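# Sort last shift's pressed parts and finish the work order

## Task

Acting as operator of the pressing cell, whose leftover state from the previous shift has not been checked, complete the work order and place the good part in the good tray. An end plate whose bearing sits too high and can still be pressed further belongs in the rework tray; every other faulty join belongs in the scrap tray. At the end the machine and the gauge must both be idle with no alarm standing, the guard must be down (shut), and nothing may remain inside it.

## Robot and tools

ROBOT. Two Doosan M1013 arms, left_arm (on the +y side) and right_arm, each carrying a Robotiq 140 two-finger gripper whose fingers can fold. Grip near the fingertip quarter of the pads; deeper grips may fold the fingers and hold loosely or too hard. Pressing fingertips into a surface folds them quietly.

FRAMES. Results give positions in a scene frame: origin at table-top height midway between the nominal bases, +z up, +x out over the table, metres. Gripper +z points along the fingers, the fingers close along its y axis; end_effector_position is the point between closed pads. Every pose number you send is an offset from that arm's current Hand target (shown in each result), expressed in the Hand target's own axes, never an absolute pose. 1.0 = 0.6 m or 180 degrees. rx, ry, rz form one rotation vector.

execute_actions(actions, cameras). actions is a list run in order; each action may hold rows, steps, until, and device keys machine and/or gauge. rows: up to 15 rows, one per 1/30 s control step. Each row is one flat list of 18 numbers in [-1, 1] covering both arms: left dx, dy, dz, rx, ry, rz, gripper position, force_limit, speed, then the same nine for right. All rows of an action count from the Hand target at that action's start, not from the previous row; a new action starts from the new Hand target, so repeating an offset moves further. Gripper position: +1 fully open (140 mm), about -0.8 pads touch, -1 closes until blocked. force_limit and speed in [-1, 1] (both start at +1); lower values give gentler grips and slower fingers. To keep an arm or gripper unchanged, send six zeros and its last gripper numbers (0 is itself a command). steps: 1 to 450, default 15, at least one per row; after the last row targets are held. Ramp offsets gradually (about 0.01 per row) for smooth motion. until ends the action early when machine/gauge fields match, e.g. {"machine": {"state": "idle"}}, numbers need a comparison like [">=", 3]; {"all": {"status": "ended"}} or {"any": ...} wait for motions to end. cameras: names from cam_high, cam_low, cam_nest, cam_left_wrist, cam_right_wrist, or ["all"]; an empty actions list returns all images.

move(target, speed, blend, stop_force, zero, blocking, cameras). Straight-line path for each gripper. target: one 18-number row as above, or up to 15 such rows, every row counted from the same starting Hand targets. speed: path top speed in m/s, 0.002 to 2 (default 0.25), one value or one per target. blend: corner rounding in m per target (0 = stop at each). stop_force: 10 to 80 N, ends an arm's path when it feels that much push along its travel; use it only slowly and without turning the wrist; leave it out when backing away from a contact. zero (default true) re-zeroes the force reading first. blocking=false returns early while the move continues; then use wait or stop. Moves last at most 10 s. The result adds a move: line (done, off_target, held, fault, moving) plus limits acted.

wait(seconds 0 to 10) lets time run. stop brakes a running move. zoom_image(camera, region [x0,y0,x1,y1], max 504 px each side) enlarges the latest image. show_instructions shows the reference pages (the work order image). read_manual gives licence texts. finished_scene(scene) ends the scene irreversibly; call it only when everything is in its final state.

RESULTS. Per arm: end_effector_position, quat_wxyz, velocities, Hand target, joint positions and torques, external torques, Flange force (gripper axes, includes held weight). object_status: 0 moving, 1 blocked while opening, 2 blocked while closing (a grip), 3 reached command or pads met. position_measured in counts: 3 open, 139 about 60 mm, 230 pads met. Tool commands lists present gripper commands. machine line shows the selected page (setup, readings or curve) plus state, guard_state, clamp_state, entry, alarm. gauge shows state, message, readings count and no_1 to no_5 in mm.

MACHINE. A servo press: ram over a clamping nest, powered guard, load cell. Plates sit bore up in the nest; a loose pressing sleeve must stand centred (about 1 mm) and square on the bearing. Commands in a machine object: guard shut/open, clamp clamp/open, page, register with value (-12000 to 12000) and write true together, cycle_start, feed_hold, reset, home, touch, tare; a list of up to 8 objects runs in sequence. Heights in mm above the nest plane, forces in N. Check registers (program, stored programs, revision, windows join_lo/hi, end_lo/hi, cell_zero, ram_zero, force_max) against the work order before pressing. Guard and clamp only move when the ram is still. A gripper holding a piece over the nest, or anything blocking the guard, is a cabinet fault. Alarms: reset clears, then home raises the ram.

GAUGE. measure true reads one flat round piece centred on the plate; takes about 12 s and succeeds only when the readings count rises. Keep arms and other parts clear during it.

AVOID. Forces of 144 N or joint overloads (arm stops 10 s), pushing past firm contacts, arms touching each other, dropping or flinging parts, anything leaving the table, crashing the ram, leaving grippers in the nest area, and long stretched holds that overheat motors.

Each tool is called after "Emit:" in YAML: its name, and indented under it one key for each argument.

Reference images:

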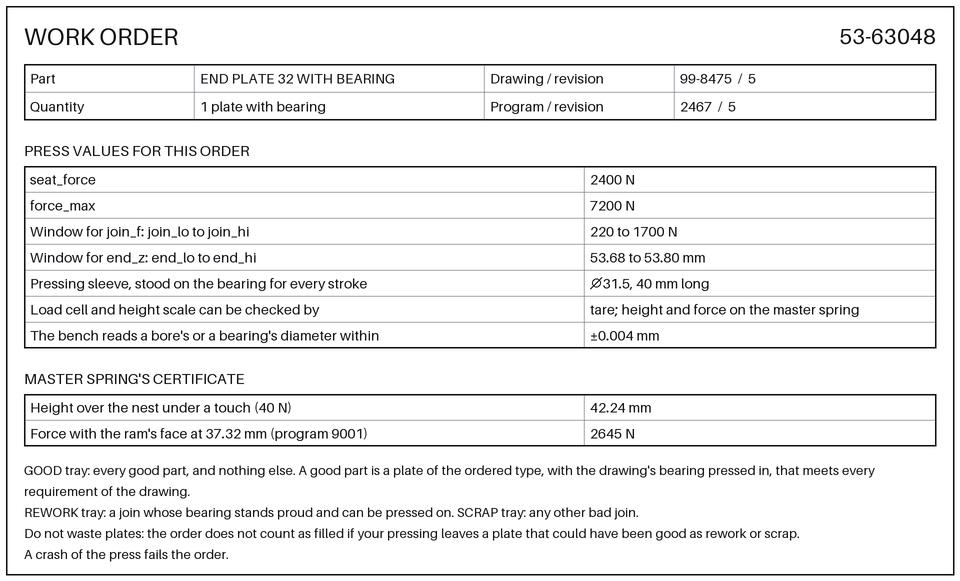

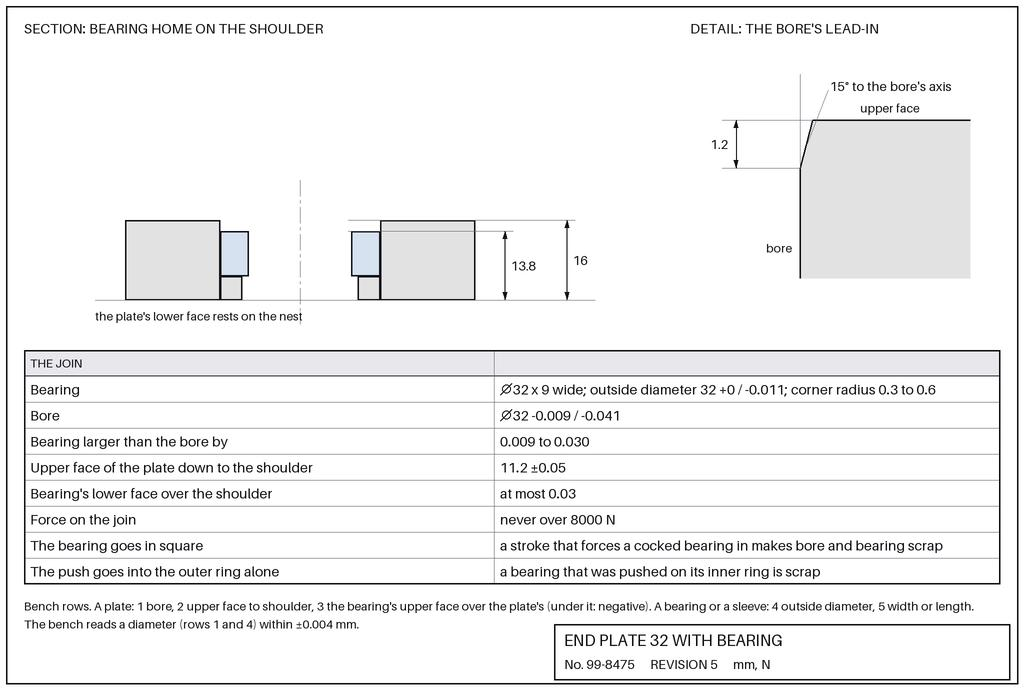

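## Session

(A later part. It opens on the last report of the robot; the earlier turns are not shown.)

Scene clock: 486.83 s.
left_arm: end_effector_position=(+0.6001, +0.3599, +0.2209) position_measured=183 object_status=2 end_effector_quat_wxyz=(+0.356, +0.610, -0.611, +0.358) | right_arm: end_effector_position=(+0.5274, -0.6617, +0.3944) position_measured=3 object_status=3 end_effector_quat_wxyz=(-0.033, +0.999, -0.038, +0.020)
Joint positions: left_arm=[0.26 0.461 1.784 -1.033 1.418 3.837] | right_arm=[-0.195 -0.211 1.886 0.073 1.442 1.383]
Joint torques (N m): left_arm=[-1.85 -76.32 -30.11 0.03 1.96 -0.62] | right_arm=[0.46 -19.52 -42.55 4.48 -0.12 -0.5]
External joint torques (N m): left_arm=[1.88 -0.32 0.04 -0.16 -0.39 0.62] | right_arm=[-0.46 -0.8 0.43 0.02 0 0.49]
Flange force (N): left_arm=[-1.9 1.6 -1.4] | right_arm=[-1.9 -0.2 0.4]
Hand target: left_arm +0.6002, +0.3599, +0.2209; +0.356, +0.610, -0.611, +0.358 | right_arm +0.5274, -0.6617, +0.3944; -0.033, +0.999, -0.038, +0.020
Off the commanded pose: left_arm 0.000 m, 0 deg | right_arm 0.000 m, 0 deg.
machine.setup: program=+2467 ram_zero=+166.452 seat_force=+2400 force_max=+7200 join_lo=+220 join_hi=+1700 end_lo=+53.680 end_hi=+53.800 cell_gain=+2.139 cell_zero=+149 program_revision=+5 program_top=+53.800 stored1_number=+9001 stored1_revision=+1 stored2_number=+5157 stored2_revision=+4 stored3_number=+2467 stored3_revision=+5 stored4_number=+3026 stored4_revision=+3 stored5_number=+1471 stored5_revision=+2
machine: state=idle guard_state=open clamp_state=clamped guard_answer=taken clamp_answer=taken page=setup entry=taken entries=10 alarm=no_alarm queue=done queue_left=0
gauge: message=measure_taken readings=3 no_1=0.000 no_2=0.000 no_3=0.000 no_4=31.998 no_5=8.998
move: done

Emit:
move:
  target:
    - [0.2784,0.001,0.4918,0,0,0,-1,-0.4,-1,0,0,0,0,0,0,1,1,1]
    - [0.2132,0.001,0.5287,0,0,0,-1,-0.4,-1,0,0,0,0,0,0,1,1,1]
  speed: [0.18,0.08]
  blend: [0.0,0]
  cameras: ["cam_left_wrist","cam_nest"]

Scene clock: 495.03 s.
left_arm: end_effector_position=(+0.5999, +0.0207, +0.1769) position_measured=183 object_status=2 end_effector_quat_wxyz=(+0.356, +0.610, -0.611, +0.358) | right_arm: end_effector_position=(+0.5274, -0.6617, +0.3944) position_measured=3 object_status=3 end_effector_quat_wxyz=(-0.033, +0.999, -0.038, +0.020)
Joint positions: left_arm=[-0.225 0.493 1.836 -1.333 1.05 3.771] | right_arm=[-0.195 -0.211 1.886 0.073 1.442 1.383]
Joint torques (N m): left_arm=[-1.99 -78.15 -28.73 -0.85 1.83 -0.63] | right_arm=[0.27 -19.63 -42.47 4.49 -0.13 -0.54]
External joint torques (N m): left_arm=[1.94 0.34 0.38 -0.13 -0.39 0.63] | right_arm=[-0.29 -0.72 0.3 0.01 0.01 0.54]
Flange force (N): left_arm=[-3.0 0.5 -1.3] | right_arm=[-1.5 -0.7 0.3]
Hand target: left_arm +0.5999, +0.0207, +0.1768; +0.356, +0.610, -0.611, +0.358 | right_arm +0.5274, -0.6617, +0.3944; -0.033, +0.999, -0.038, +0.020
Off the commanded pose: left_arm 0.000 m, 0 deg | right_arm 0.000 m, 0 deg.
machine.setup: program=+2467 ram_zero=+166.452 seat_force=+2400 force_max=+7200 join_lo=+220 join_hi=+1700 end_lo=+53.680 end_hi=+53.800 cell_gain=+2.139 cell_zero=+149 program_revision=+5 program_top=+53.800 stored1_number=+9001 stored1_revision=+1 stored2_number=+5157 stored2_revision=+4 stored3_number=+2467 stored3_revision=+5 stored4_number=+3026 stored4_revision=+3 stored5_number=+1471 stored5_revision=+2
machine: state=idle guard_state=open clamp_state=clamped guard_answer=taken clamp_answer=taken page=setup entry=taken entries=10 alarm=no_alarm queue=done queue_left=0
gauge: message=measure_taken readings=3 no_1=0.000 no_2=0.000 no_3=0.000 no_4=31.998 no_5=8.998
move: done
Images, in order (width x height): cam_nest 504x504, cam_left_wrist 896x504.

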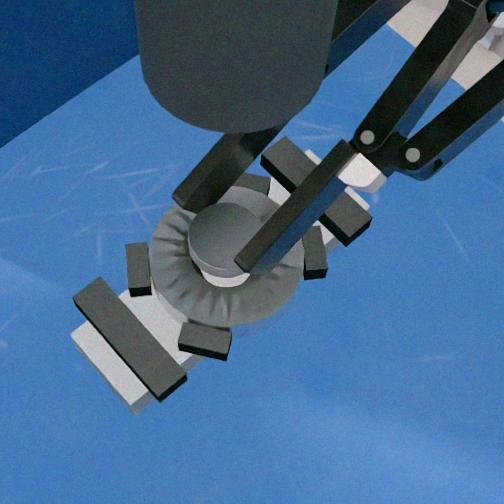

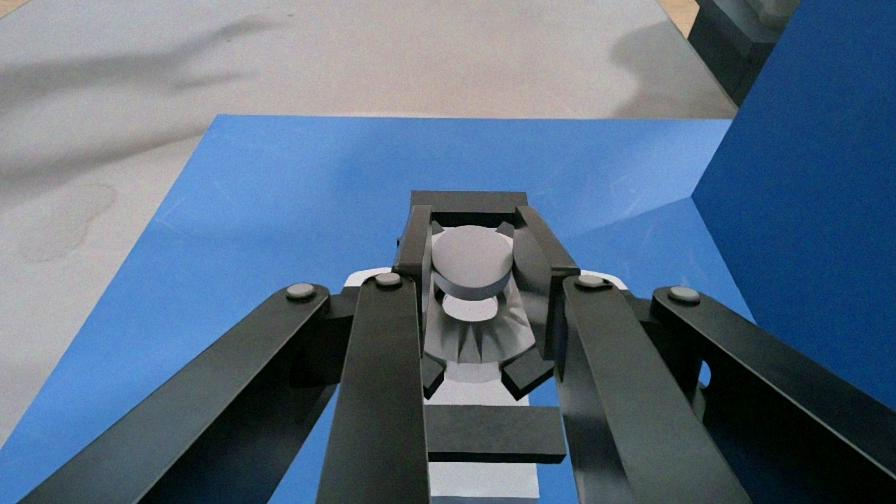

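Emit:
zoom_image:
  camera: "cam_nest"
  region: [174, 180, 294, 300]

Scaled by 4.200 from the camera's 504x504 image, which has a finer 720x720 frame.

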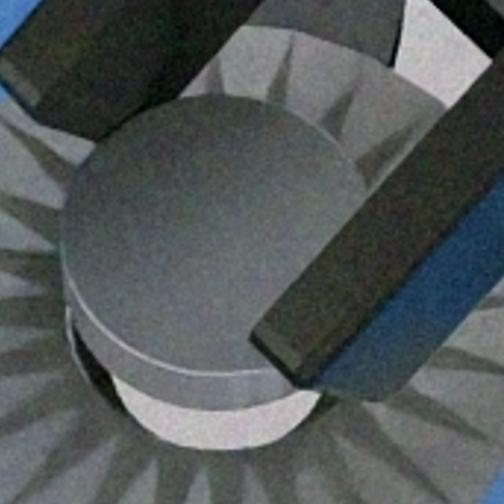

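Emit:
move:
  target: [-0.0207,0,0.0109,0,0,0,-1,-0.4,-1,0,0,0,0,0,0,1,1,1]
  speed: 0.006
  stop_force: 10
  cameras: ["cam_left_wrist","cam_nest"]

Emit:
zoom_image:
  camera: "cam_nest"
  region: [174, 190, 294, 310]

Emit:
zoom_image:
  camera: "cam_left_wrist"
  region: [412, 200, 532, 320]

Scene clock: 511.00 s.
left_arm: end_effector_position=(+0.6000, +0.0211, +0.1648) position_measured=183 object_status=2 end_effector_quat_wxyz=(+0.356, +0.610, -0.611, +0.358) | right_arm: end_effector_position=(+0.5274, -0.6617, +0.3944) position_measured=3 object_status=3 end_effector_quat_wxyz=(-0.033, +0.999, -0.038, +0.020)
Joint positions: left_arm=[-0.225 0.507 1.842 -1.344 1.045 3.793] | right_arm=[-0.195 -0.211 1.886 0.073 1.442 1.383]
Joint torques (N m): left_arm=[-2.93 -70.16 -25.59 0.23 -0.67 -0.67] | right_arm=[0.76 -19.37 -42.5 4.48 -0.13 -0.5]
External joint torques (N m): left_arm=[2.85 -8.35 -2.18 -1.24 2.16 0.67] | right_arm=[-0.79 -0.89 0.47 0.01 0.01 0.49]
Flange force (N): left_arm=[4.9 4.8 -10.1] | right_arm=[-2.3 0.5 0.4]
Hand target: left_arm +0.6000, +0.0211, +0.1648; +0.356, +0.610, -0.611, +0.358 (not the last commanded pose) | right_arm +0.5274, -0.6617, +0.3944; -0.033, +0.999, -0.038, +0.020
Off the commanded pose: left_arm 0.002 m, 0 deg | right_arm 0.000 m, 0 deg.
machine.setup: program=+2467 ram_zero=+166.452 seat_force=+2400 force_max=+7200 join_lo=+220 join_hi=+1700 end_lo=+53.680 end_hi=+53.800 cell_gain=+2.139 cell_zero=+149 program_revision=+5 program_top=+53.800 stored1_number=+9001 stored1_revision=+1 stored2_number=+5157 stored2_revision=+4 stored3_number=+2467 stored3_revision=+5 stored4_number=+3026 stored4_revision=+3 stored5_number=+1471 stored5_revision=+2
machine: state=idle guard_state=open clamp_state=clamped guard_answer=taken clamp_answer=taken page=setup entry=taken entries=10 alarm=no_alarm queue=done queue_left=0
gauge: message=measure_taken readings=3 no_1=0.000 no_2=0.000 no_3=0.000 no_4=31.998 no_5=8.998
move: contact (left_arm)
Images, in order (width x height): cam_nest 504x504, cam_left_wrist 896x504.

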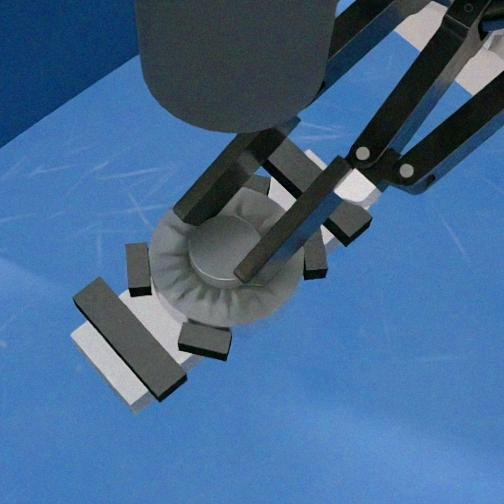

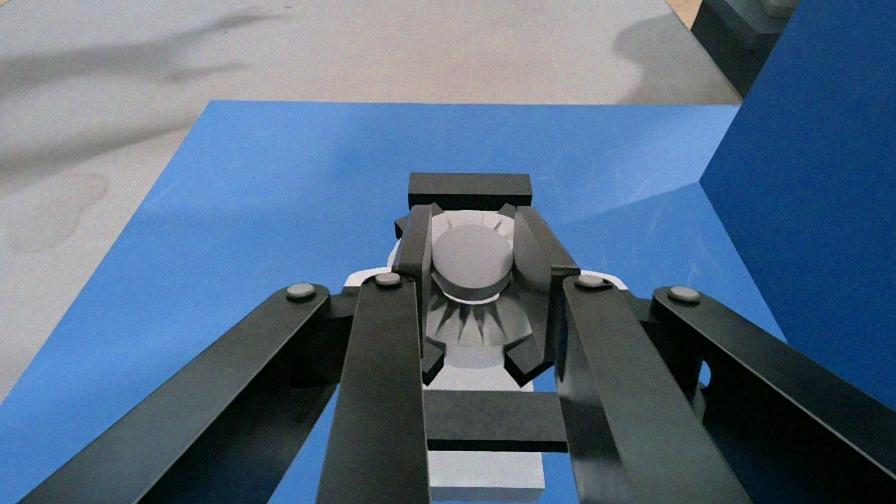

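Scaled by 4.200 from the camera's 504x504 image, which has a finer 720x720 frame.

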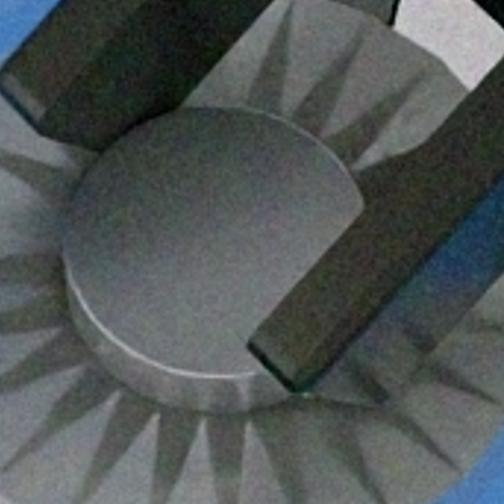

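Scaled by 4.200 from the camera's 896x504 image, which has a finer 1280x720 frame.

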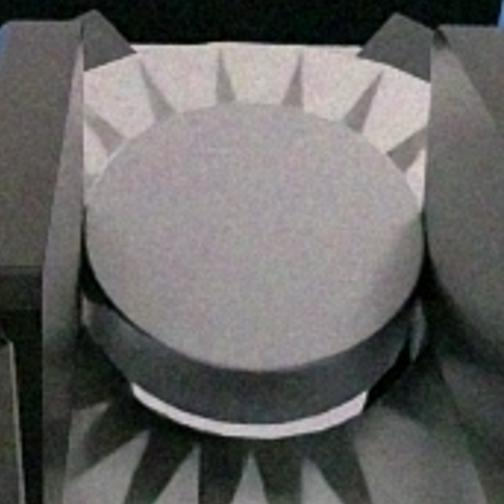

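Emit:
execute_actions:
  actions:
    - {"rows":[[0,0,0,0,0,0,-0.2,-0.4,-1,0,0,0,0,0,0,1,1,1]],"steps":35}
  cameras: ["cam_left_wrist","cam_nest"]

Emit:
zoom_image:
  camera: "cam_nest"
  region: [174, 190, 294, 310]

Emit:
zoom_image:
  camera: "cam_left_wrist"
  region: [412, 200, 532, 320]

Scene clock: 524.17 s.
left_arm: end_effector_position=(+0.6000, +0.0211, +0.1648) position_measured=154 object_status=3 end_effector_quat_wxyz=(+0.356, +0.610, -0.611, +0.358) | right_arm: end_effector_position=(+0.5274, -0.6617, +0.3944) position_measured=3 object_status=3 end_effector_quat_wxyz=(-0.033, +0.999, -0.038, +0.020)
Joint positions: left_arm=[-0.225 0.507 1.842 -1.344 1.045 3.793] | right_arm=[-0.195 -0.211 1.886 0.073 1.442 1.383]
Joint torques (N m): left_arm=[-1.92 -78.13 -27.91 -0.79 1.83 -0.62] | right_arm=[0.69 -19.76 -42.4 4.48 -0.13 -0.46]
External joint torques (N m): left_arm=[1.82 -0.48 -0.15 -0.23 -0.35 0.62] | right_arm=[-0.72 -0.58 0.22 0.02 0.01 0.46]
Flange force (N): left_arm=[-1.9 0.5 -1.6] | right_arm=[-1.4 0.5 0.1]
Hand target: left_arm +0.6000, +0.0211, +0.1648; +0.356, +0.610, -0.611, +0.358 | right_arm +0.5274, -0.6617, +0.3944; -0.033, +0.999, -0.038, +0.020
Off the commanded pose: left_arm 0.000 m, 0 deg | right_arm 0.000 m, 0 deg.
machine.setup: program=+2467 ram_zero=+166.452 seat_force=+2400 force_max=+7200 join_lo=+220 join_hi=+1700 end_lo=+53.680 end_hi=+53.800 cell_gain=+2.139 cell_zero=+149 program_revision=+5 program_top=+53.800 stored1_number=+9001 stored1_revision=+1 stored2_number=+5157 stored2_revision=+4 stored3_number=+2467 stored3_revision=+5 stored4_number=+3026 stored4_revision=+3 stored5_number=+1471 stored5_revision=+2
machine: state=idle guard_state=open clamp_state=clamped guard_answer=taken clamp_answer=taken page=setup entry=taken entries=10 alarm=no_alarm queue=done queue_left=0
gauge: message=measure_taken readings=3 no_1=0.000 no_2=0.000 no_3=0.000 no_4=31.998 no_5=8.998
Images, in order (width x height): cam_nest 504x504, cam_left_wrist 896x504.

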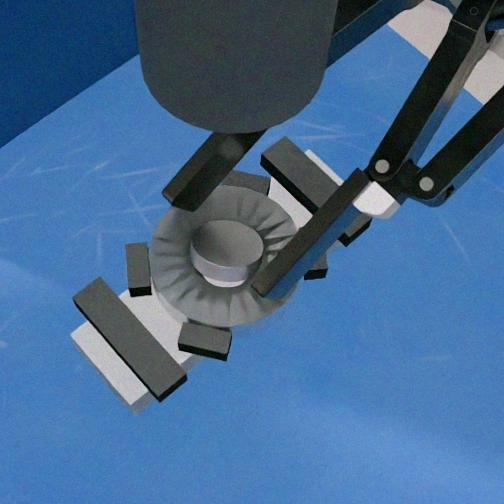

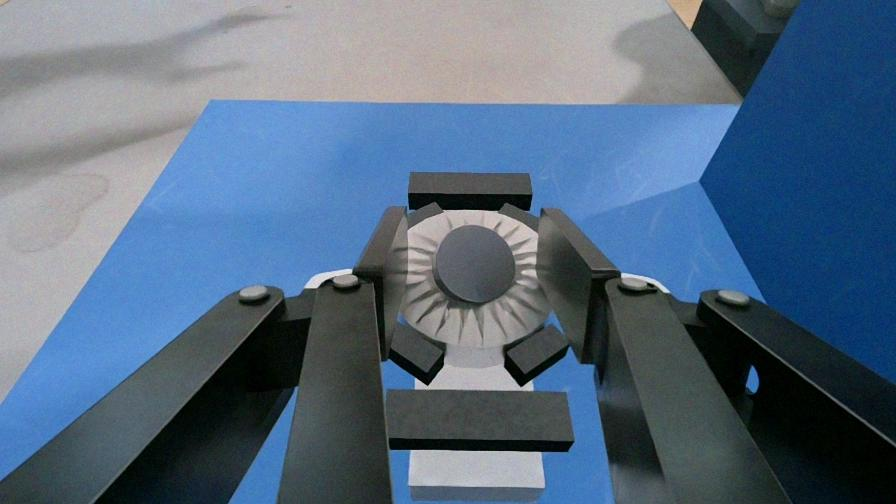

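Scaled by 4.200 from the camera's 504x504 image, which has a finer 720x720 frame.

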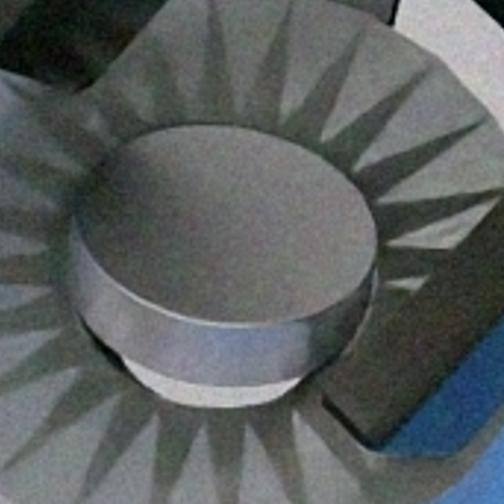

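Scaled by 4.200 from the camera's 896x504 image, which has a finer 1280x720 frame.

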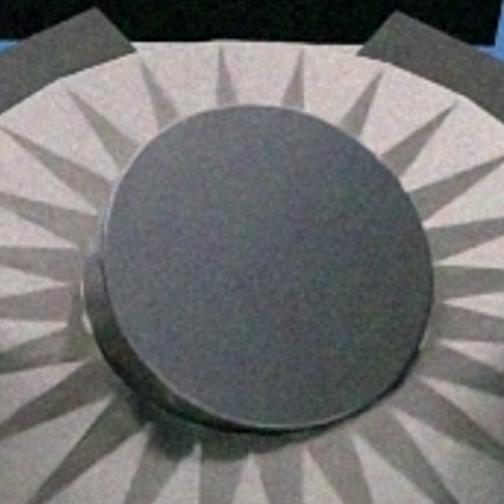

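Emit:
execute_actions:
  actions:
    - {"rows":[[0,0,0,0,0,0,-1,-0.8,-1,0,0,0,0,0,0,1,1,1]],"steps":45}
  cameras: ["cam_left_wrist","cam_nest"]

Emit:
zoom_image:
  camera: "cam_nest"
  region: [174, 190, 294, 310]

Emit:
zoom_image:
  camera: "cam_left_wrist"
  region: [412, 200, 532, 320]

Scene clock: 557.23 s.
left_arm: end_effector_position=(+0.6000, +0.0211, +0.1648) position_measured=182 object_status=2 end_effector_quat_wxyz=(+0.356, +0.610, -0.611, +0.358) | right_arm: end_effector_position=(+0.5274, -0.6617, +0.3944) position_measured=3 object_status=3 end_effector_quat_wxyz=(-0.033, +0.999, -0.038, +0.020)
Joint positions: left_arm=[-0.225 0.507 1.842 -1.344 1.045 3.793] | right_arm=[-0.195 -0.211 1.886 0.073 1.442 1.383]
Joint torques (N m): left_arm=[7.51 -76.07 -35.7 -3.1 -4.4 -0.34] | right_arm=[0.43 -19.61 -42.43 4.52 -0.13 -0.49]
External joint torques (N m): left_arm=[-7.55 -2.39 7.92 2.09 5.88 0.33] | right_arm=[-0.47 -0.66 0.41 -0.03 0.01 0.49]
Flange force (N): left_arm=[2.1 17.9 -1.9] | right_arm=[-1.7 -0.2 0.4]
Hand target: left_arm +0.6000, +0.0211, +0.1648; +0.356, +0.610, -0.611, +0.358 | right_arm +0.5274, -0.6617, +0.3944; -0.033, +0.999, -0.038, +0.020
Off the commanded pose: left_arm 0.000 m, 0 deg | right_arm 0.000 m, 0 deg.
machine.setup: program=+2467 ram_zero=+166.452 seat_force=+2400 force_max=+7200 join_lo=+220 join_hi=+1700 end_lo=+53.680 end_hi=+53.800 cell_gain=+2.139 cell_zero=+149 program_revision=+5 program_top=+53.800 stored1_number=+9001 stored1_revision=+1 stored2_number=+5157 stored2_revision=+4 stored3_number=+2467 stored3_revision=+5 stored4_number=+3026 stored4_revision=+3 stored5_number=+1471 stored5_revision=+2
machine: state=idle guard_state=open clamp_state=clamped guard_answer=taken clamp_answer=taken page=setup entry=taken entries=10 alarm=no_alarm queue=done queue_left=0
gauge: message=measure_taken readings=3 no_1=0.000 no_2=0.000 no_3=0.000 no_4=31.998 no_5=8.998
Images, in order (width x height): cam_nest 504x504, cam_left_wrist 896x504.

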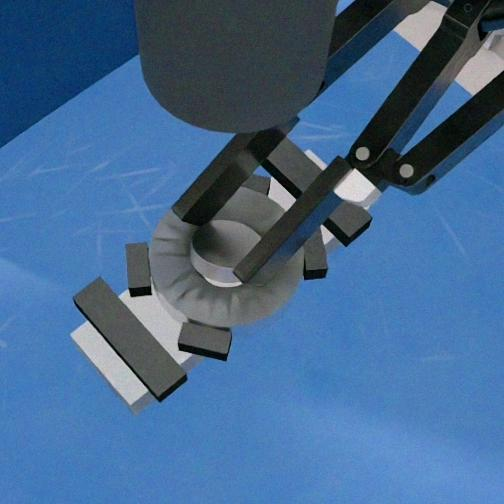

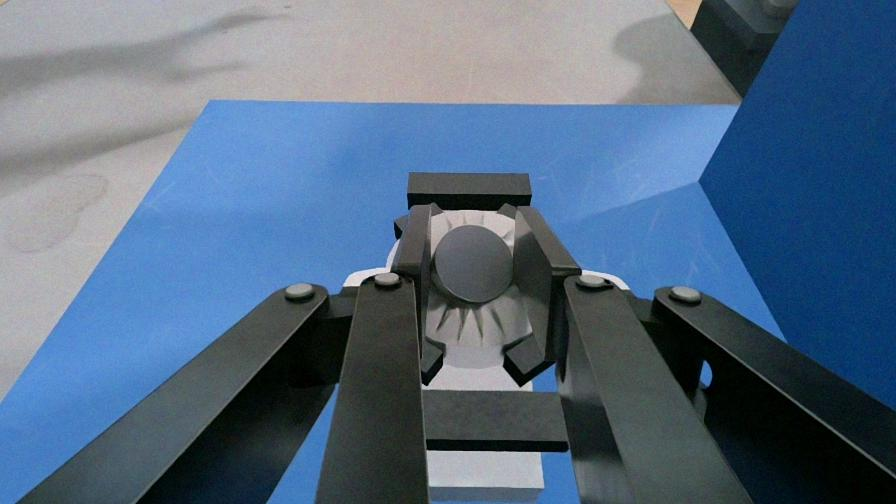

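Scaled by 4.200 from the camera's 504x504 image, which has a finer 720x720 frame.

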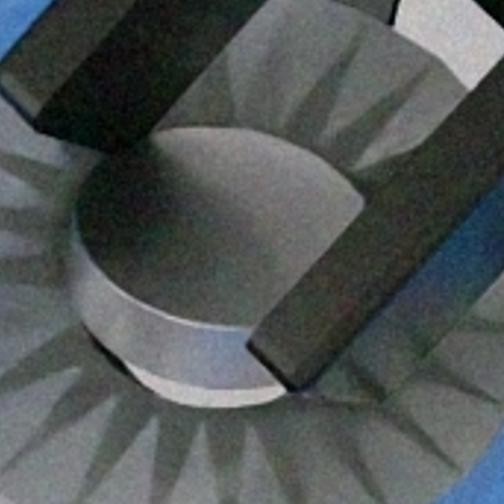

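Scaled by 4.200 from the camera's 896x504 image, which has a finer 1280x720 frame.

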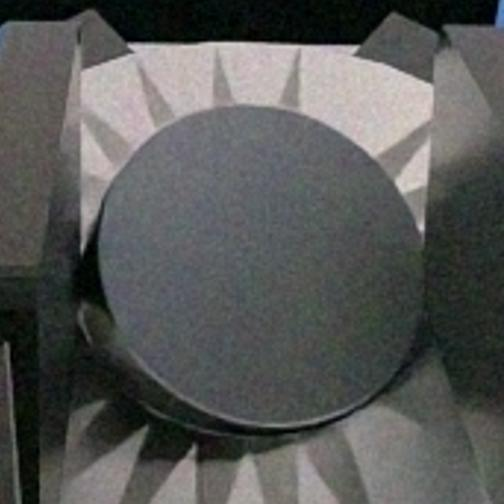

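Emit:
move:
  target: [0.0174,0,-0.0099,0,0,0,-1,-0.8,-1,0,0,0,0,0,0,1,1,1]
  speed: 0.02
  cameras: ["cam_left_wrist","cam_nest"]

Scene clock: 561.40 s.
left_arm: end_effector_position=(+0.6000, +0.0211, +0.1768) position_measured=182 object_status=2 end_effector_quat_wxyz=(+0.356, +0.610, -0.611, +0.358) | right_arm: end_effector_position=(+0.5274, -0.6617, +0.3944) position_measured=3 object_status=3 end_effector_quat_wxyz=(-0.033, +0.999, -0.038, +0.020)
Joint positions: left_arm=[-0.225 0.493 1.836 -1.333 1.05 3.771] | right_arm=[-0.195 -0.211 1.886 0.073 1.442 1.383]
Joint torques (N m): left_arm=[-1.84 -77.73 -28.72 -0.82 1.87 -0.64] | right_arm=[0.38 -19.22 -42.55 4.48 -0.08 -0.49]
External joint torques (N m): left_arm=[1.78 -0.13 0.27 -0.16 -0.43 0.64] | right_arm=[-0.33 -1.14 0.43 0.03 -0.04 0.49]
Flange force (N): left_arm=[-2.5 0.9 -1.4] | right_arm=[-2.4 -0.6 0.5]
Hand target: left_arm +0.6000, +0.0211, +0.1768; +0.356, +0.610, -0.611, +0.358 | right_arm +0.5274, -0.6617, +0.3944; -0.033, +0.999, -0.038, +0.020
Off the commanded pose: left_arm 0.000 m, 0 deg | right_arm 0.000 m, 0 deg.
machine.setup: program=+2467 ram_zero=+166.452 seat_force=+2400 force_max=+7200 join_lo=+220 join_hi=+1700 end_lo=+53.680 end_hi=+53.800 cell_gain=+2.139 cell_zero=+149 program_revision=+5 program_top=+53.800 stored1_number=+9001 stored1_revision=+1 stored2_number=+5157 stored2_revision=+4 stored3_number=+2467 stored3_revision=+5 stored4_number=+3026 stored4_revision=+3 stored5_number=+1471 stored5_revision=+2
machine: state=idle guard_state=open clamp_state=clamped guard_answer=taken clamp_answer=taken page=setup entry=taken entries=10 alarm=no_alarm queue=done queue_left=0
gauge: message=measure_taken readings=3 no_1=0.000 no_2=0.000 no_3=0.000 no_4=31.998 no_5=8.998
move: done
Images, in order (width x height): cam_nest 504x504, cam_left_wrist 896x504.

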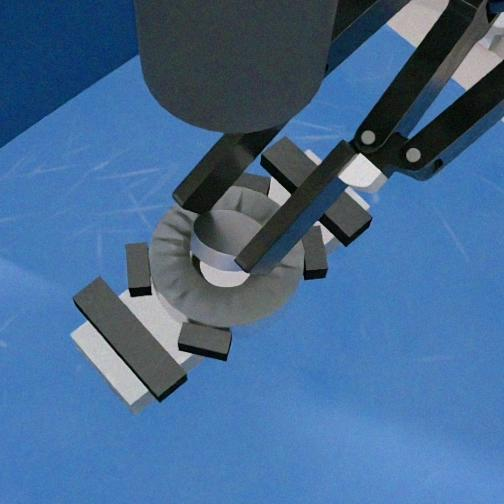

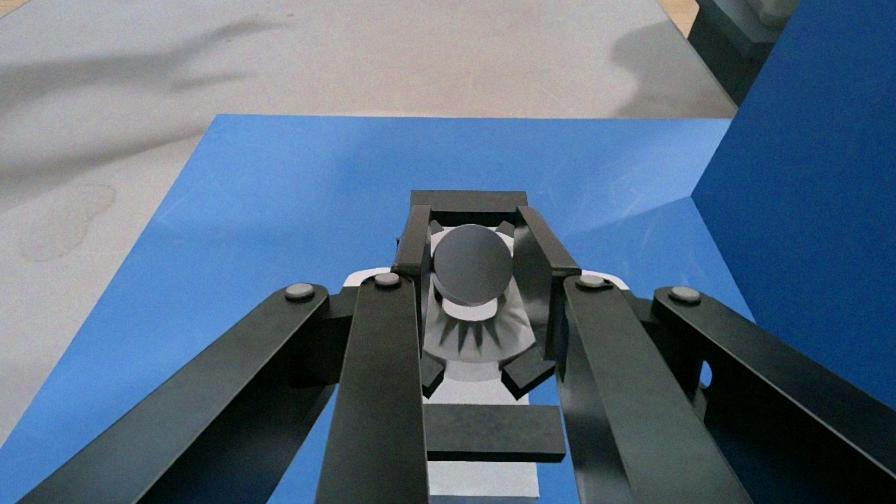

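Emit:
move:
  target:
    - [0.0218,0,-0.0123,0,0,0,-1,-0.8,-1,0,0,0,0,0,0,1,1,1]
    - [-0.0547,-0.1,-0.1415,0,0,0,-1,-0.8,-1,0,0,0,0,0,0,1,1,1]
  speed: [0.08,0.12]
  blend: [0.005,0]
  cameras: ["cam_left_wrist","cam_low"]

Scene clock: 575.37 s.
left_arm: end_effector_position=(+0.6598, +0.1112, +0.1900) position_measured=182 object_status=2 end_effector_quat_wxyz=(+0.356, +0.610, -0.611, +0.358) | right_arm: end_effector_position=(+0.5274, -0.6617, +0.3944) position_measured=3 object_status=3 end_effector_quat_wxyz=(-0.033, +0.999, -0.038, +0.020)
Joint positions: left_arm=[-0.087 0.536 1.729 -1.226 1.167 3.737] | right_arm=[-0.195 -0.211 1.886 0.073 1.442 1.383]
Joint torques (N m): left_arm=[-1.95 -83.57 -30.4 -0.65 1.78 -0.63] | right_arm=[0.46 -19.59 -42.52 4.52 -0.12 -0.47]
External joint torques (N m): left_arm=[1.9 -0.14 0.03 -0.1 -0.41 0.63] | right_arm=[-0.44 -0.79 0.35 -0.01 0 0.46]
Flange force (N): left_arm=[-2.2 0.7 -1.5] | right_arm=[-1.8 -0.2 0.3]
Hand target: left_arm +0.6599, +0.1113, +0.1900; +0.356, +0.610, -0.611, +0.358 | right_arm +0.5274, -0.6617, +0.3944; -0.033, +0.999, -0.038, +0.020
Off the commanded pose: left_arm 0.000 m, 0 deg | right_arm 0.000 m, 0 deg.
machine.setup: program=+2467 ram_zero=+166.452 seat_force=+2400 force_max=+7200 join_lo=+220 join_hi=+1700 end_lo=+53.680 end_hi=+53.800 cell_gain=+2.139 cell_zero=+149 program_revision=+5 program_top=+53.800 stored1_number=+9001 stored1_revision=+1 stored2_number=+5157 stored2_revision=+4 stored3_number=+2467 stored3_revision=+5 stored4_number=+3026 stored4_revision=+3 stored5_number=+1471 stored5_revision=+2
machine: state=idle guard_state=open clamp_state=clamped guard_answer=taken clamp_answer=taken page=setup entry=taken entries=10 alarm=no_alarm queue=done queue_left=0
gauge: message=measure_taken readings=3 no_1=0.000 no_2=0.000 no_3=0.000 no_4=31.998 no_5=8.998
move: done
Images, in order (width x height): cam_low 504x504, cam_left_wrist 896x504.

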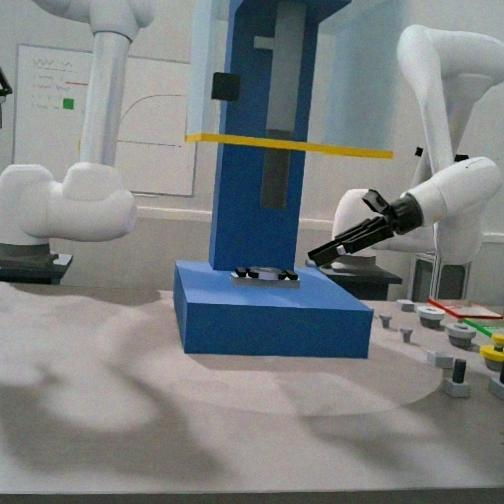

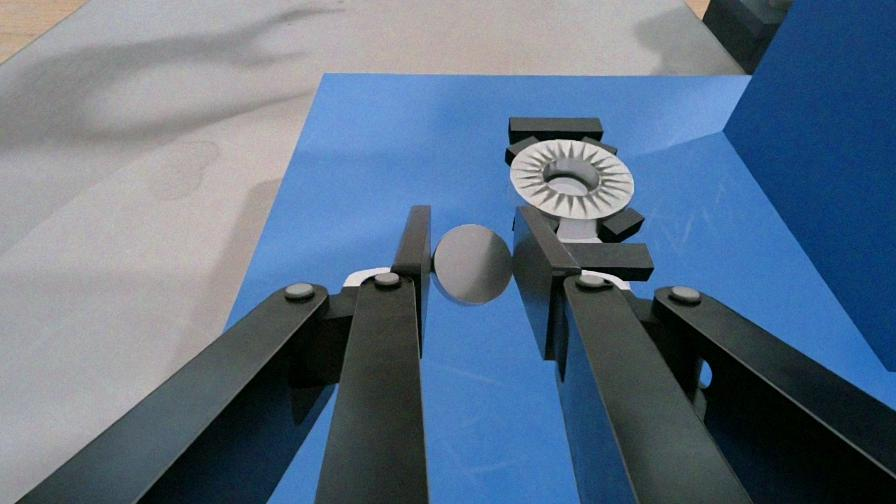

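Emit:
move:
  target: [-0.0581,-0.05,0.0329,0,0,0,-1,-0.8,-1,0,0,0,0,0,0,1,1,1]
  speed: 0.1

Emit:
move:
  target: [-0.0435,0,0.0247,0,0,0,-1,-0.8,-1,0,0,0,0,0,0,1,1,1]
  speed: 0.01
  stop_force: 10
  cameras: ["cam_left_wrist"]

Scene clock: 580.40 s.
left_arm: end_effector_position=(+0.6900, +0.1112, +0.1501) position_measured=182 object_status=2 end_effector_quat_wxyz=(+0.356, +0.610, -0.611, +0.358) | right_arm: end_effector_position=(+0.5274, -0.6617, +0.3944) position_measured=3 object_status=3 end_effector_quat_wxyz=(-0.033, +0.999, -0.038, +0.020)
Joint positions: left_arm=[-0.082 0.616 1.68 -1.236 1.16 3.77] | right_arm=[-0.195 -0.211 1.886 0.073 1.442 1.383]
Joint torques (N m): left_arm=[-1.86 -89.09 -29.44 -0.62 1.85 -0.63] | right_arm=[0.35 -19.64 -42.36 4.46 -0.16 -0.5]
External joint torques (N m): left_arm=[1.8 -0.54 0.21 -0.14 -0.41 0.63] | right_arm=[-0.36 -0.61 0.36 0.03 0.05 0.49]
Flange force (N): left_arm=[-1.7 1.8 -1.6] | right_arm=[-1.5 -0.4 0.3]
Hand target: left_arm +0.6900, +0.1112, +0.1500; +0.356, +0.610, -0.611, +0.358 | right_arm +0.5274, -0.6617, +0.3944; -0.033, +0.999, -0.038, +0.020
Off the commanded pose: left_arm 0.000 m, 0 deg | right_arm 0.000 m, 0 deg.
machine.setup: program=+2467 ram_zero=+166.452 seat_force=+2400 force_max=+7200 join_lo=+220 join_hi=+1700 end_lo=+53.680 end_hi=+53.800 cell_gain=+2.139 cell_zero=+149 program_revision=+5 program_top=+53.800 stored1_number=+9001 stored1_revision=+1 stored2_number=+5157 stored2_revision=+4 stored3_number=+2467 stored3_revision=+5 stored4_number=+3026 stored4_revision=+3 stored5_number=+1471 stored5_revision=+2
machine: state=idle guard_state=open clamp_state=clamped guard_answer=taken clamp_answer=taken page=setup entry=taken entries=10 alarm=no_alarm queue=done queue_left=0
gauge: message=measure_taken readings=3 no_1=0.000 no_2=0.000 no_3=0.000 no_4=31.998 no_5=8.998
move: done

Scene clock: 583.27 s.
left_arm: end_effector_position=(+0.6901, +0.1111, +0.1274) position_measured=182 object_status=2 end_effector_quat_wxyz=(+0.356, +0.610, -0.611, +0.358) | right_arm: end_effector_position=(+0.5274, -0.6617, +0.3944) position_measured=3 object_status=3 end_effector_quat_wxyz=(-0.033, +0.999, -0.038, +0.020)
Joint positions: left_arm=[-0.082 0.641 1.688 -1.25 1.149 3.804] | right_arm=[-0.195 -0.211 1.886 0.073 1.442 1.383]
Joint torques (N m): left_arm=[-2.82 -81.72 -23.18 1.93 0.46 -0.66] | right_arm=[0.68 -19.67 -42.3 4.42 -0.15 -0.45]
External joint torques (N m): left_arm=[2.78 -8.93 -5.01 -2.72 1.04 0.65] | right_arm=[-0.73 -0.63 0.19 0.08 0.03 0.45]
Flange force (N): left_arm=[6.9 0.5 -7.0] | right_arm=[-1.5 0.5 0.0]
Hand target: left_arm +0.6901, +0.1111, +0.1274; +0.356, +0.610, -0.611, +0.358 (not the last commanded pose) | right_arm +0.5274, -0.6617, +0.3944; -0.033, +0.999, -0.038, +0.020
Off the commanded pose: left_arm 0.007 m, 0 deg | right_arm 0.000 m, 0 deg.
machine.setup: program=+2467 ram_zero=+166.452 seat_force=+2400 force_max=+7200 join_lo=+220 join_hi=+1700 end_lo=+53.680 end_hi=+53.800 cell_gain=+2.139 cell_zero=+149 program_revision=+5 program_top=+53.800 stored1_number=+9001 stored1_revision=+1 stored2_number=+5157 stored2_revision=+4 stored3_number=+2467 stored3_revision=+5 stored4_number=+3026 stored4_revision=+3 stored5_number=+1471 stored5_revision=+2
machine: state=idle guard_state=open clamp_state=clamped guard_answer=taken clamp_answer=taken page=setup entry=taken entries=10 alarm=no_alarm queue=done queue_left=0
gauge: message=measure_taken readings=3 no_1=0.000 no_2=0.000 no_3=0.000 no_4=31.998 no_5=8.998
move: contact (left_arm)
Images, in order (width x height): cam_left_wrist 896x504.

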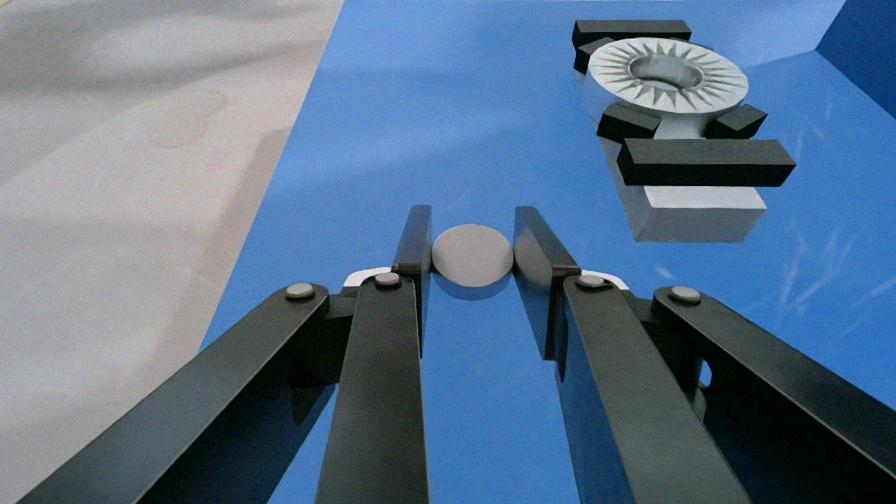

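Emit:
execute_actions:
  actions:
    - {"rows":[[0,0,0,0,0,0,-0.2,-0.4,-1,0,0,0,0,0,0,1,1,1]],"steps":35}
  cameras: ["cam_left_wrist"]

Emit:
execute_actions:
  actions:
    - {"rows":[[0,0,0,0,0,0,-1,-0.4,-1,0,0,0,0,0,0,1,1,1]],"steps":45}

Emit:
zoom_image:
  camera: "cam_left_wrist"
  region: [412, 200, 532, 320]

Scene clock: 588.27 s.
left_arm: end_effector_position=(+0.6901, +0.1111, +0.1274) position_measured=154 object_status=3 end_effector_quat_wxyz=(+0.356, +0.610, -0.611, +0.358) | right_arm: end_effector_position=(+0.5274, -0.6617, +0.3944) position_measured=3 object_status=3 end_effector_quat_wxyz=(-0.033, +0.999, -0.038, +0.020)
Joint positions: left_arm=[-0.082 0.641 1.688 -1.25 1.149 3.804] | right_arm=[-0.195 -0.211 1.886 0.073 1.442 1.383]
Joint torques (N m): left_arm=[-2.17 -90.21 -28.15 -0.54 1.86 -0.62] | right_arm=[0.51 -19.24 -42.56 4.46 -0.16 -0.48]
External joint torques (N m): left_arm=[2.11 -0.48 -0.07 -0.24 -0.36 0.62] | right_arm=[-0.52 -1.06 0.5 0.04 0.04 0.47]
Flange force (N): left_arm=[-1.8 1.1 -1.8] | right_arm=[-2.5 -0.1 0.4]
Hand target: left_arm +0.6901, +0.1111, +0.1274; +0.356, +0.610, -0.611, +0.358 | right_arm +0.5274, -0.6617, +0.3944; -0.033, +0.999, -0.038, +0.020
Off the commanded pose: left_arm 0.000 m, 0 deg | right_arm 0.000 m, 0 deg.
machine.setup: program=+2467 ram_zero=+166.452 seat_force=+2400 force_max=+7200 join_lo=+220 join_hi=+1700 end_lo=+53.680 end_hi=+53.800 cell_gain=+2.139 cell_zero=+149 program_revision=+5 program_top=+53.800 stored1_number=+9001 stored1_revision=+1 stored2_number=+5157 stored2_revision=+4 stored3_number=+2467 stored3_revision=+5 stored4_number=+3026 stored4_revision=+3 stored5_number=+1471 stored5_revision=+2
machine: state=idle guard_state=open clamp_state=clamped guard_answer=taken clamp_answer=taken page=setup entry=taken entries=10 alarm=no_alarm queue=done queue_left=0
gauge: message=measure_taken readings=3 no_1=0.000 no_2=0.000 no_3=0.000 no_4=31.998 no_5=8.998
Images, in order (width x height): cam_left_wrist 896x504.

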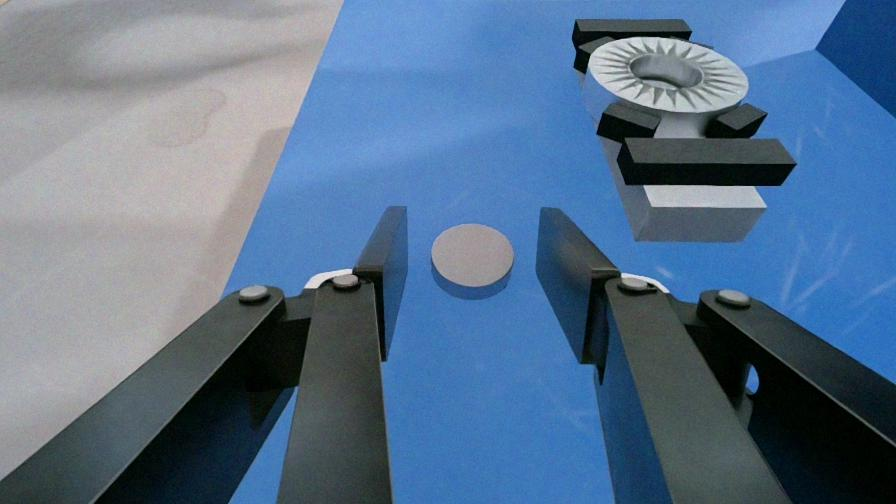

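Scene clock: 589.97 s.
left_arm: end_effector_position=(+0.6901, +0.1111, +0.1274) position_measured=183 object_status=2 end_effector_quat_wxyz=(+0.356, +0.610, -0.611, +0.358) | right_arm: end_effector_position=(+0.5274, -0.6617, +0.3944) position_measured=3 object_status=3 end_effector_quat_wxyz=(-0.033, +0.999, -0.038, +0.020)
Joint positions: left_arm=[-0.082 0.641 1.688 -1.25 1.149 3.804] | right_arm=[-0.195 -0.211 1.886 0.073 1.442 1.383]
Joint torques (N m): left_arm=[-2.47 -89.03 -27.4 -0.24 1.6 -0.63] | right_arm=[0.45 -19.72 -42.4 4.4 -0.11 -0.48]
External joint torques (N m): left_arm=[2.41 -1.6 -0.73 -0.54 -0.1 0.63] | right_arm=[-0.52 -0.62 0.21 0.1 -0.01 0.48]
Flange force (N): left_arm=[-0.8 0.9 -2.9] | right_arm=[-1.4 0.0 0.1]
Hand target: left_arm +0.6901, +0.1111, +0.1274; +0.356, +0.610, -0.611, +0.358 | right_arm +0.5274, -0.6617, +0.3944; -0.033, +0.999, -0.038, +0.020
Off the commanded pose: left_arm 0.000 m, 0 deg | right_arm 0.000 m, 0 deg.
machine.setup: program=+2467 ram_zero=+166.452 seat_force=+2400 force_max=+7200 join_lo=+220 join_hi=+1700 end_lo=+53.680 end_hi=+53.800 cell_gain=+2.139 cell_zero=+149 program_revision=+5 program_top=+53.800 stored1_number=+9001 stored1_revision=+1 stored2_number=+5157 stored2_revision=+4 stored3_number=+2467 stored3_revision=+5 stored4_number=+3026 stored4_revision=+3 stored5_number=+1471 stored5_revision=+2
machine: state=idle guard_state=open clamp_state=clamped guard_answer=taken clamp_answer=taken page=setup entry=taken entries=10 alarm=no_alarm queue=done queue_left=0
gauge: message=measure_taken readings=3 no_1=0.000 no_2=0.000 no_3=0.000 no_4=31.998 no_5=8.998

Scaled by 4.200 from the camera's 896x504 image, which has a finer 1280x720 frame.
This view is cut from an older image: the scene may have changed since it was taken.

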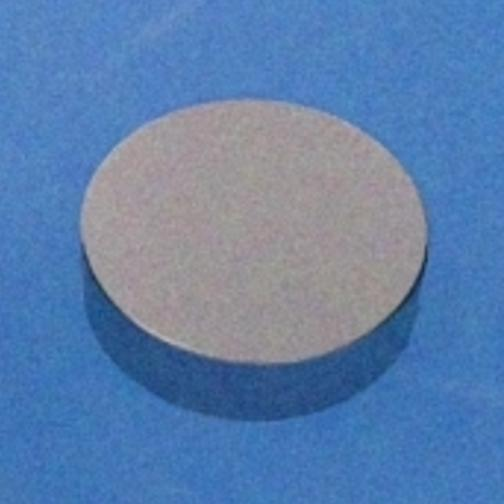

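Emit:
move:
  target:
    - [0.0909,0,-0.0514,0,0,0,-1,-0.4,-1,0,0,0,0,0,0,1,1,1]
    - [0.157,0.151,0.0825,0,0,0,-1,-0.4,-1,0,0,0,0,0,0,1,1,1]
    - [0.138,0.151,0.0931,0,0,0,-1,-0.4,-1,0,0,0,0,0,0,1,1,1]
  speed: [0.1,0.12,0.05]
  blend: [0.01,0,0]
  cameras: ["cam_left_wrist","cam_nest"]

Emit:
zoom_image:
  camera: "cam_left_wrist"
  region: [412, 210, 532, 330]

Emit:
zoom_image:
  camera: "cam_nest"
  region: [174, 190, 294, 310]

Scene clock: 610.67 s.
left_arm: end_effector_position=(+0.5994, +0.0217, +0.1720) position_measured=183 object_status=2 end_effector_quat_wxyz=(+0.356, +0.610, -0.611, +0.358) | right_arm: end_effector_position=(+0.5274, -0.6617, +0.3944) position_measured=3 object_status=3 end_effector_quat_wxyz=(-0.033, +0.999, -0.038, +0.020)
Joint positions: left_arm=[-0.224 0.497 1.84 -1.338 1.048 3.781] | right_arm=[-0.195 -0.211 1.886 0.073 1.442 1.383]
Joint torques (N m): left_arm=[-1.96 -77.7 -28.39 -0.83 1.88 -0.65] | right_arm=[0.47 -19.38 -42.53 4.47 -0.13 -0.5]
External joint torques (N m): left_arm=[1.88 -0.34 0.19 -0.18 -0.42 0.65] | right_arm=[-0.48 -0.85 0.59 0.01 0.02 0.5]
Flange force (N): left_arm=[-2.3 1.0 -1.6] | right_arm=[-2.2 -0.2 0.7]
Hand target: left_arm +0.5994, +0.0217, +0.1720; +0.356, +0.610, -0.611, +0.358 | right_arm +0.5274, -0.6617, +0.3944; -0.033, +0.999, -0.038, +0.020
Off the commanded pose: left_arm 0.000 m, 0 deg | right_arm 0.000 m, 0 deg.
machine.setup: program=+2467 ram_zero=+166.452 seat_force=+2400 force_max=+7200 join_lo=+220 join_hi=+1700 end_lo=+53.680 end_hi=+53.800 cell_gain=+2.139 cell_zero=+149 program_revision=+5 program_top=+53.800 stored1_number=+9001 stored1_revision=+1 stored2_number=+5157 stored2_revision=+4 stored3_number=+2467 stored3_revision=+5 stored4_number=+3026 stored4_revision=+3 stored5_number=+1471 stored5_revision=+2
machine: state=idle guard_state=open clamp_state=clamped guard_answer=taken clamp_answer=taken page=setup entry=taken entries=10 alarm=no_alarm queue=done queue_left=0
gauge: message=measure_taken readings=3 no_1=0.000 no_2=0.000 no_3=0.000 no_4=31.998 no_5=8.998
move: done
Images, in order (width x height): cam_nest 504x504, cam_left_wrist 896x504.

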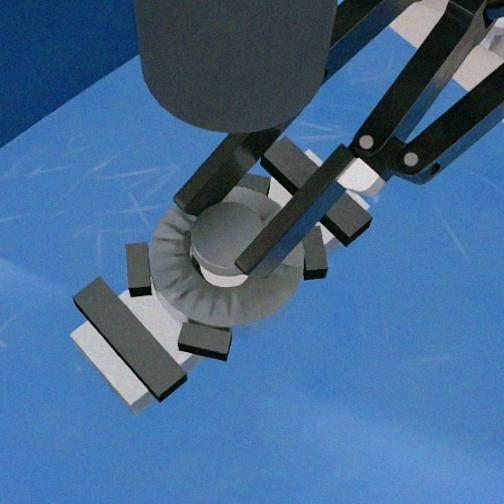

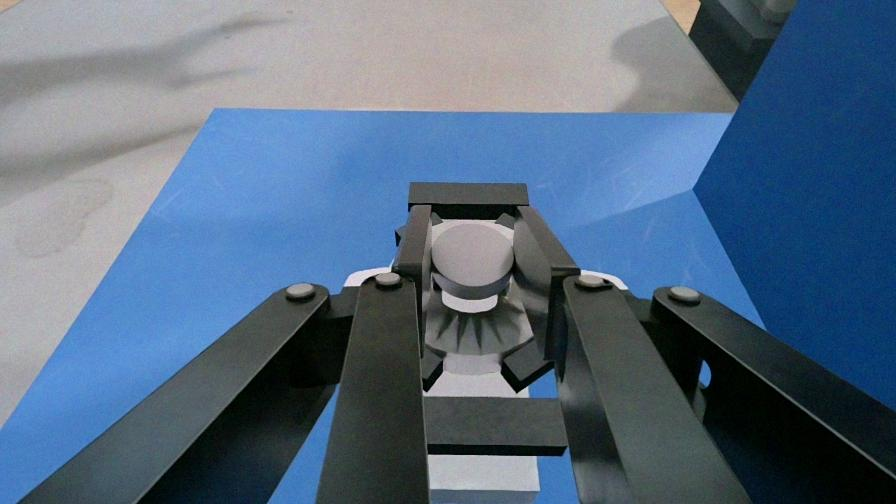

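Scaled by 4.200 from the camera's 896x504 image, which has a finer 1280x720 frame.

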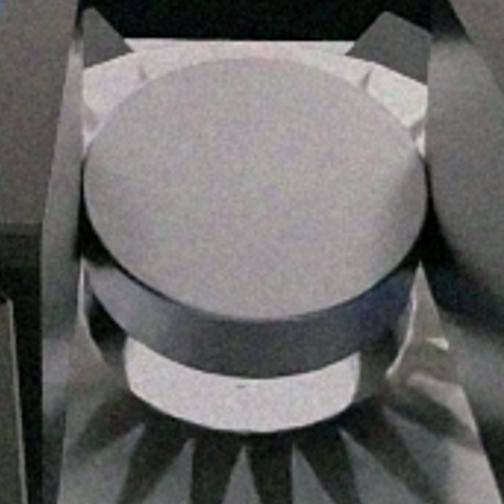

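Scaled by 4.200 from the camera's 504x504 image, which has a finer 720x720 frame.

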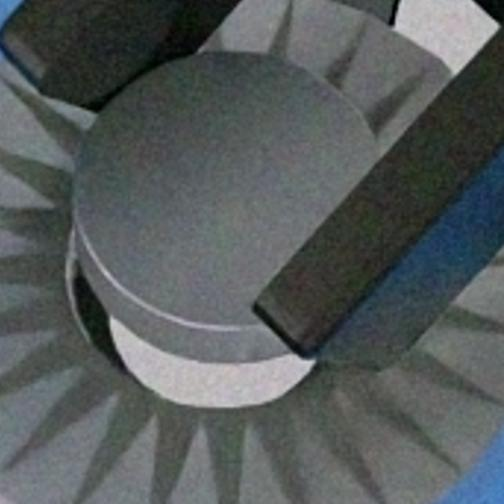

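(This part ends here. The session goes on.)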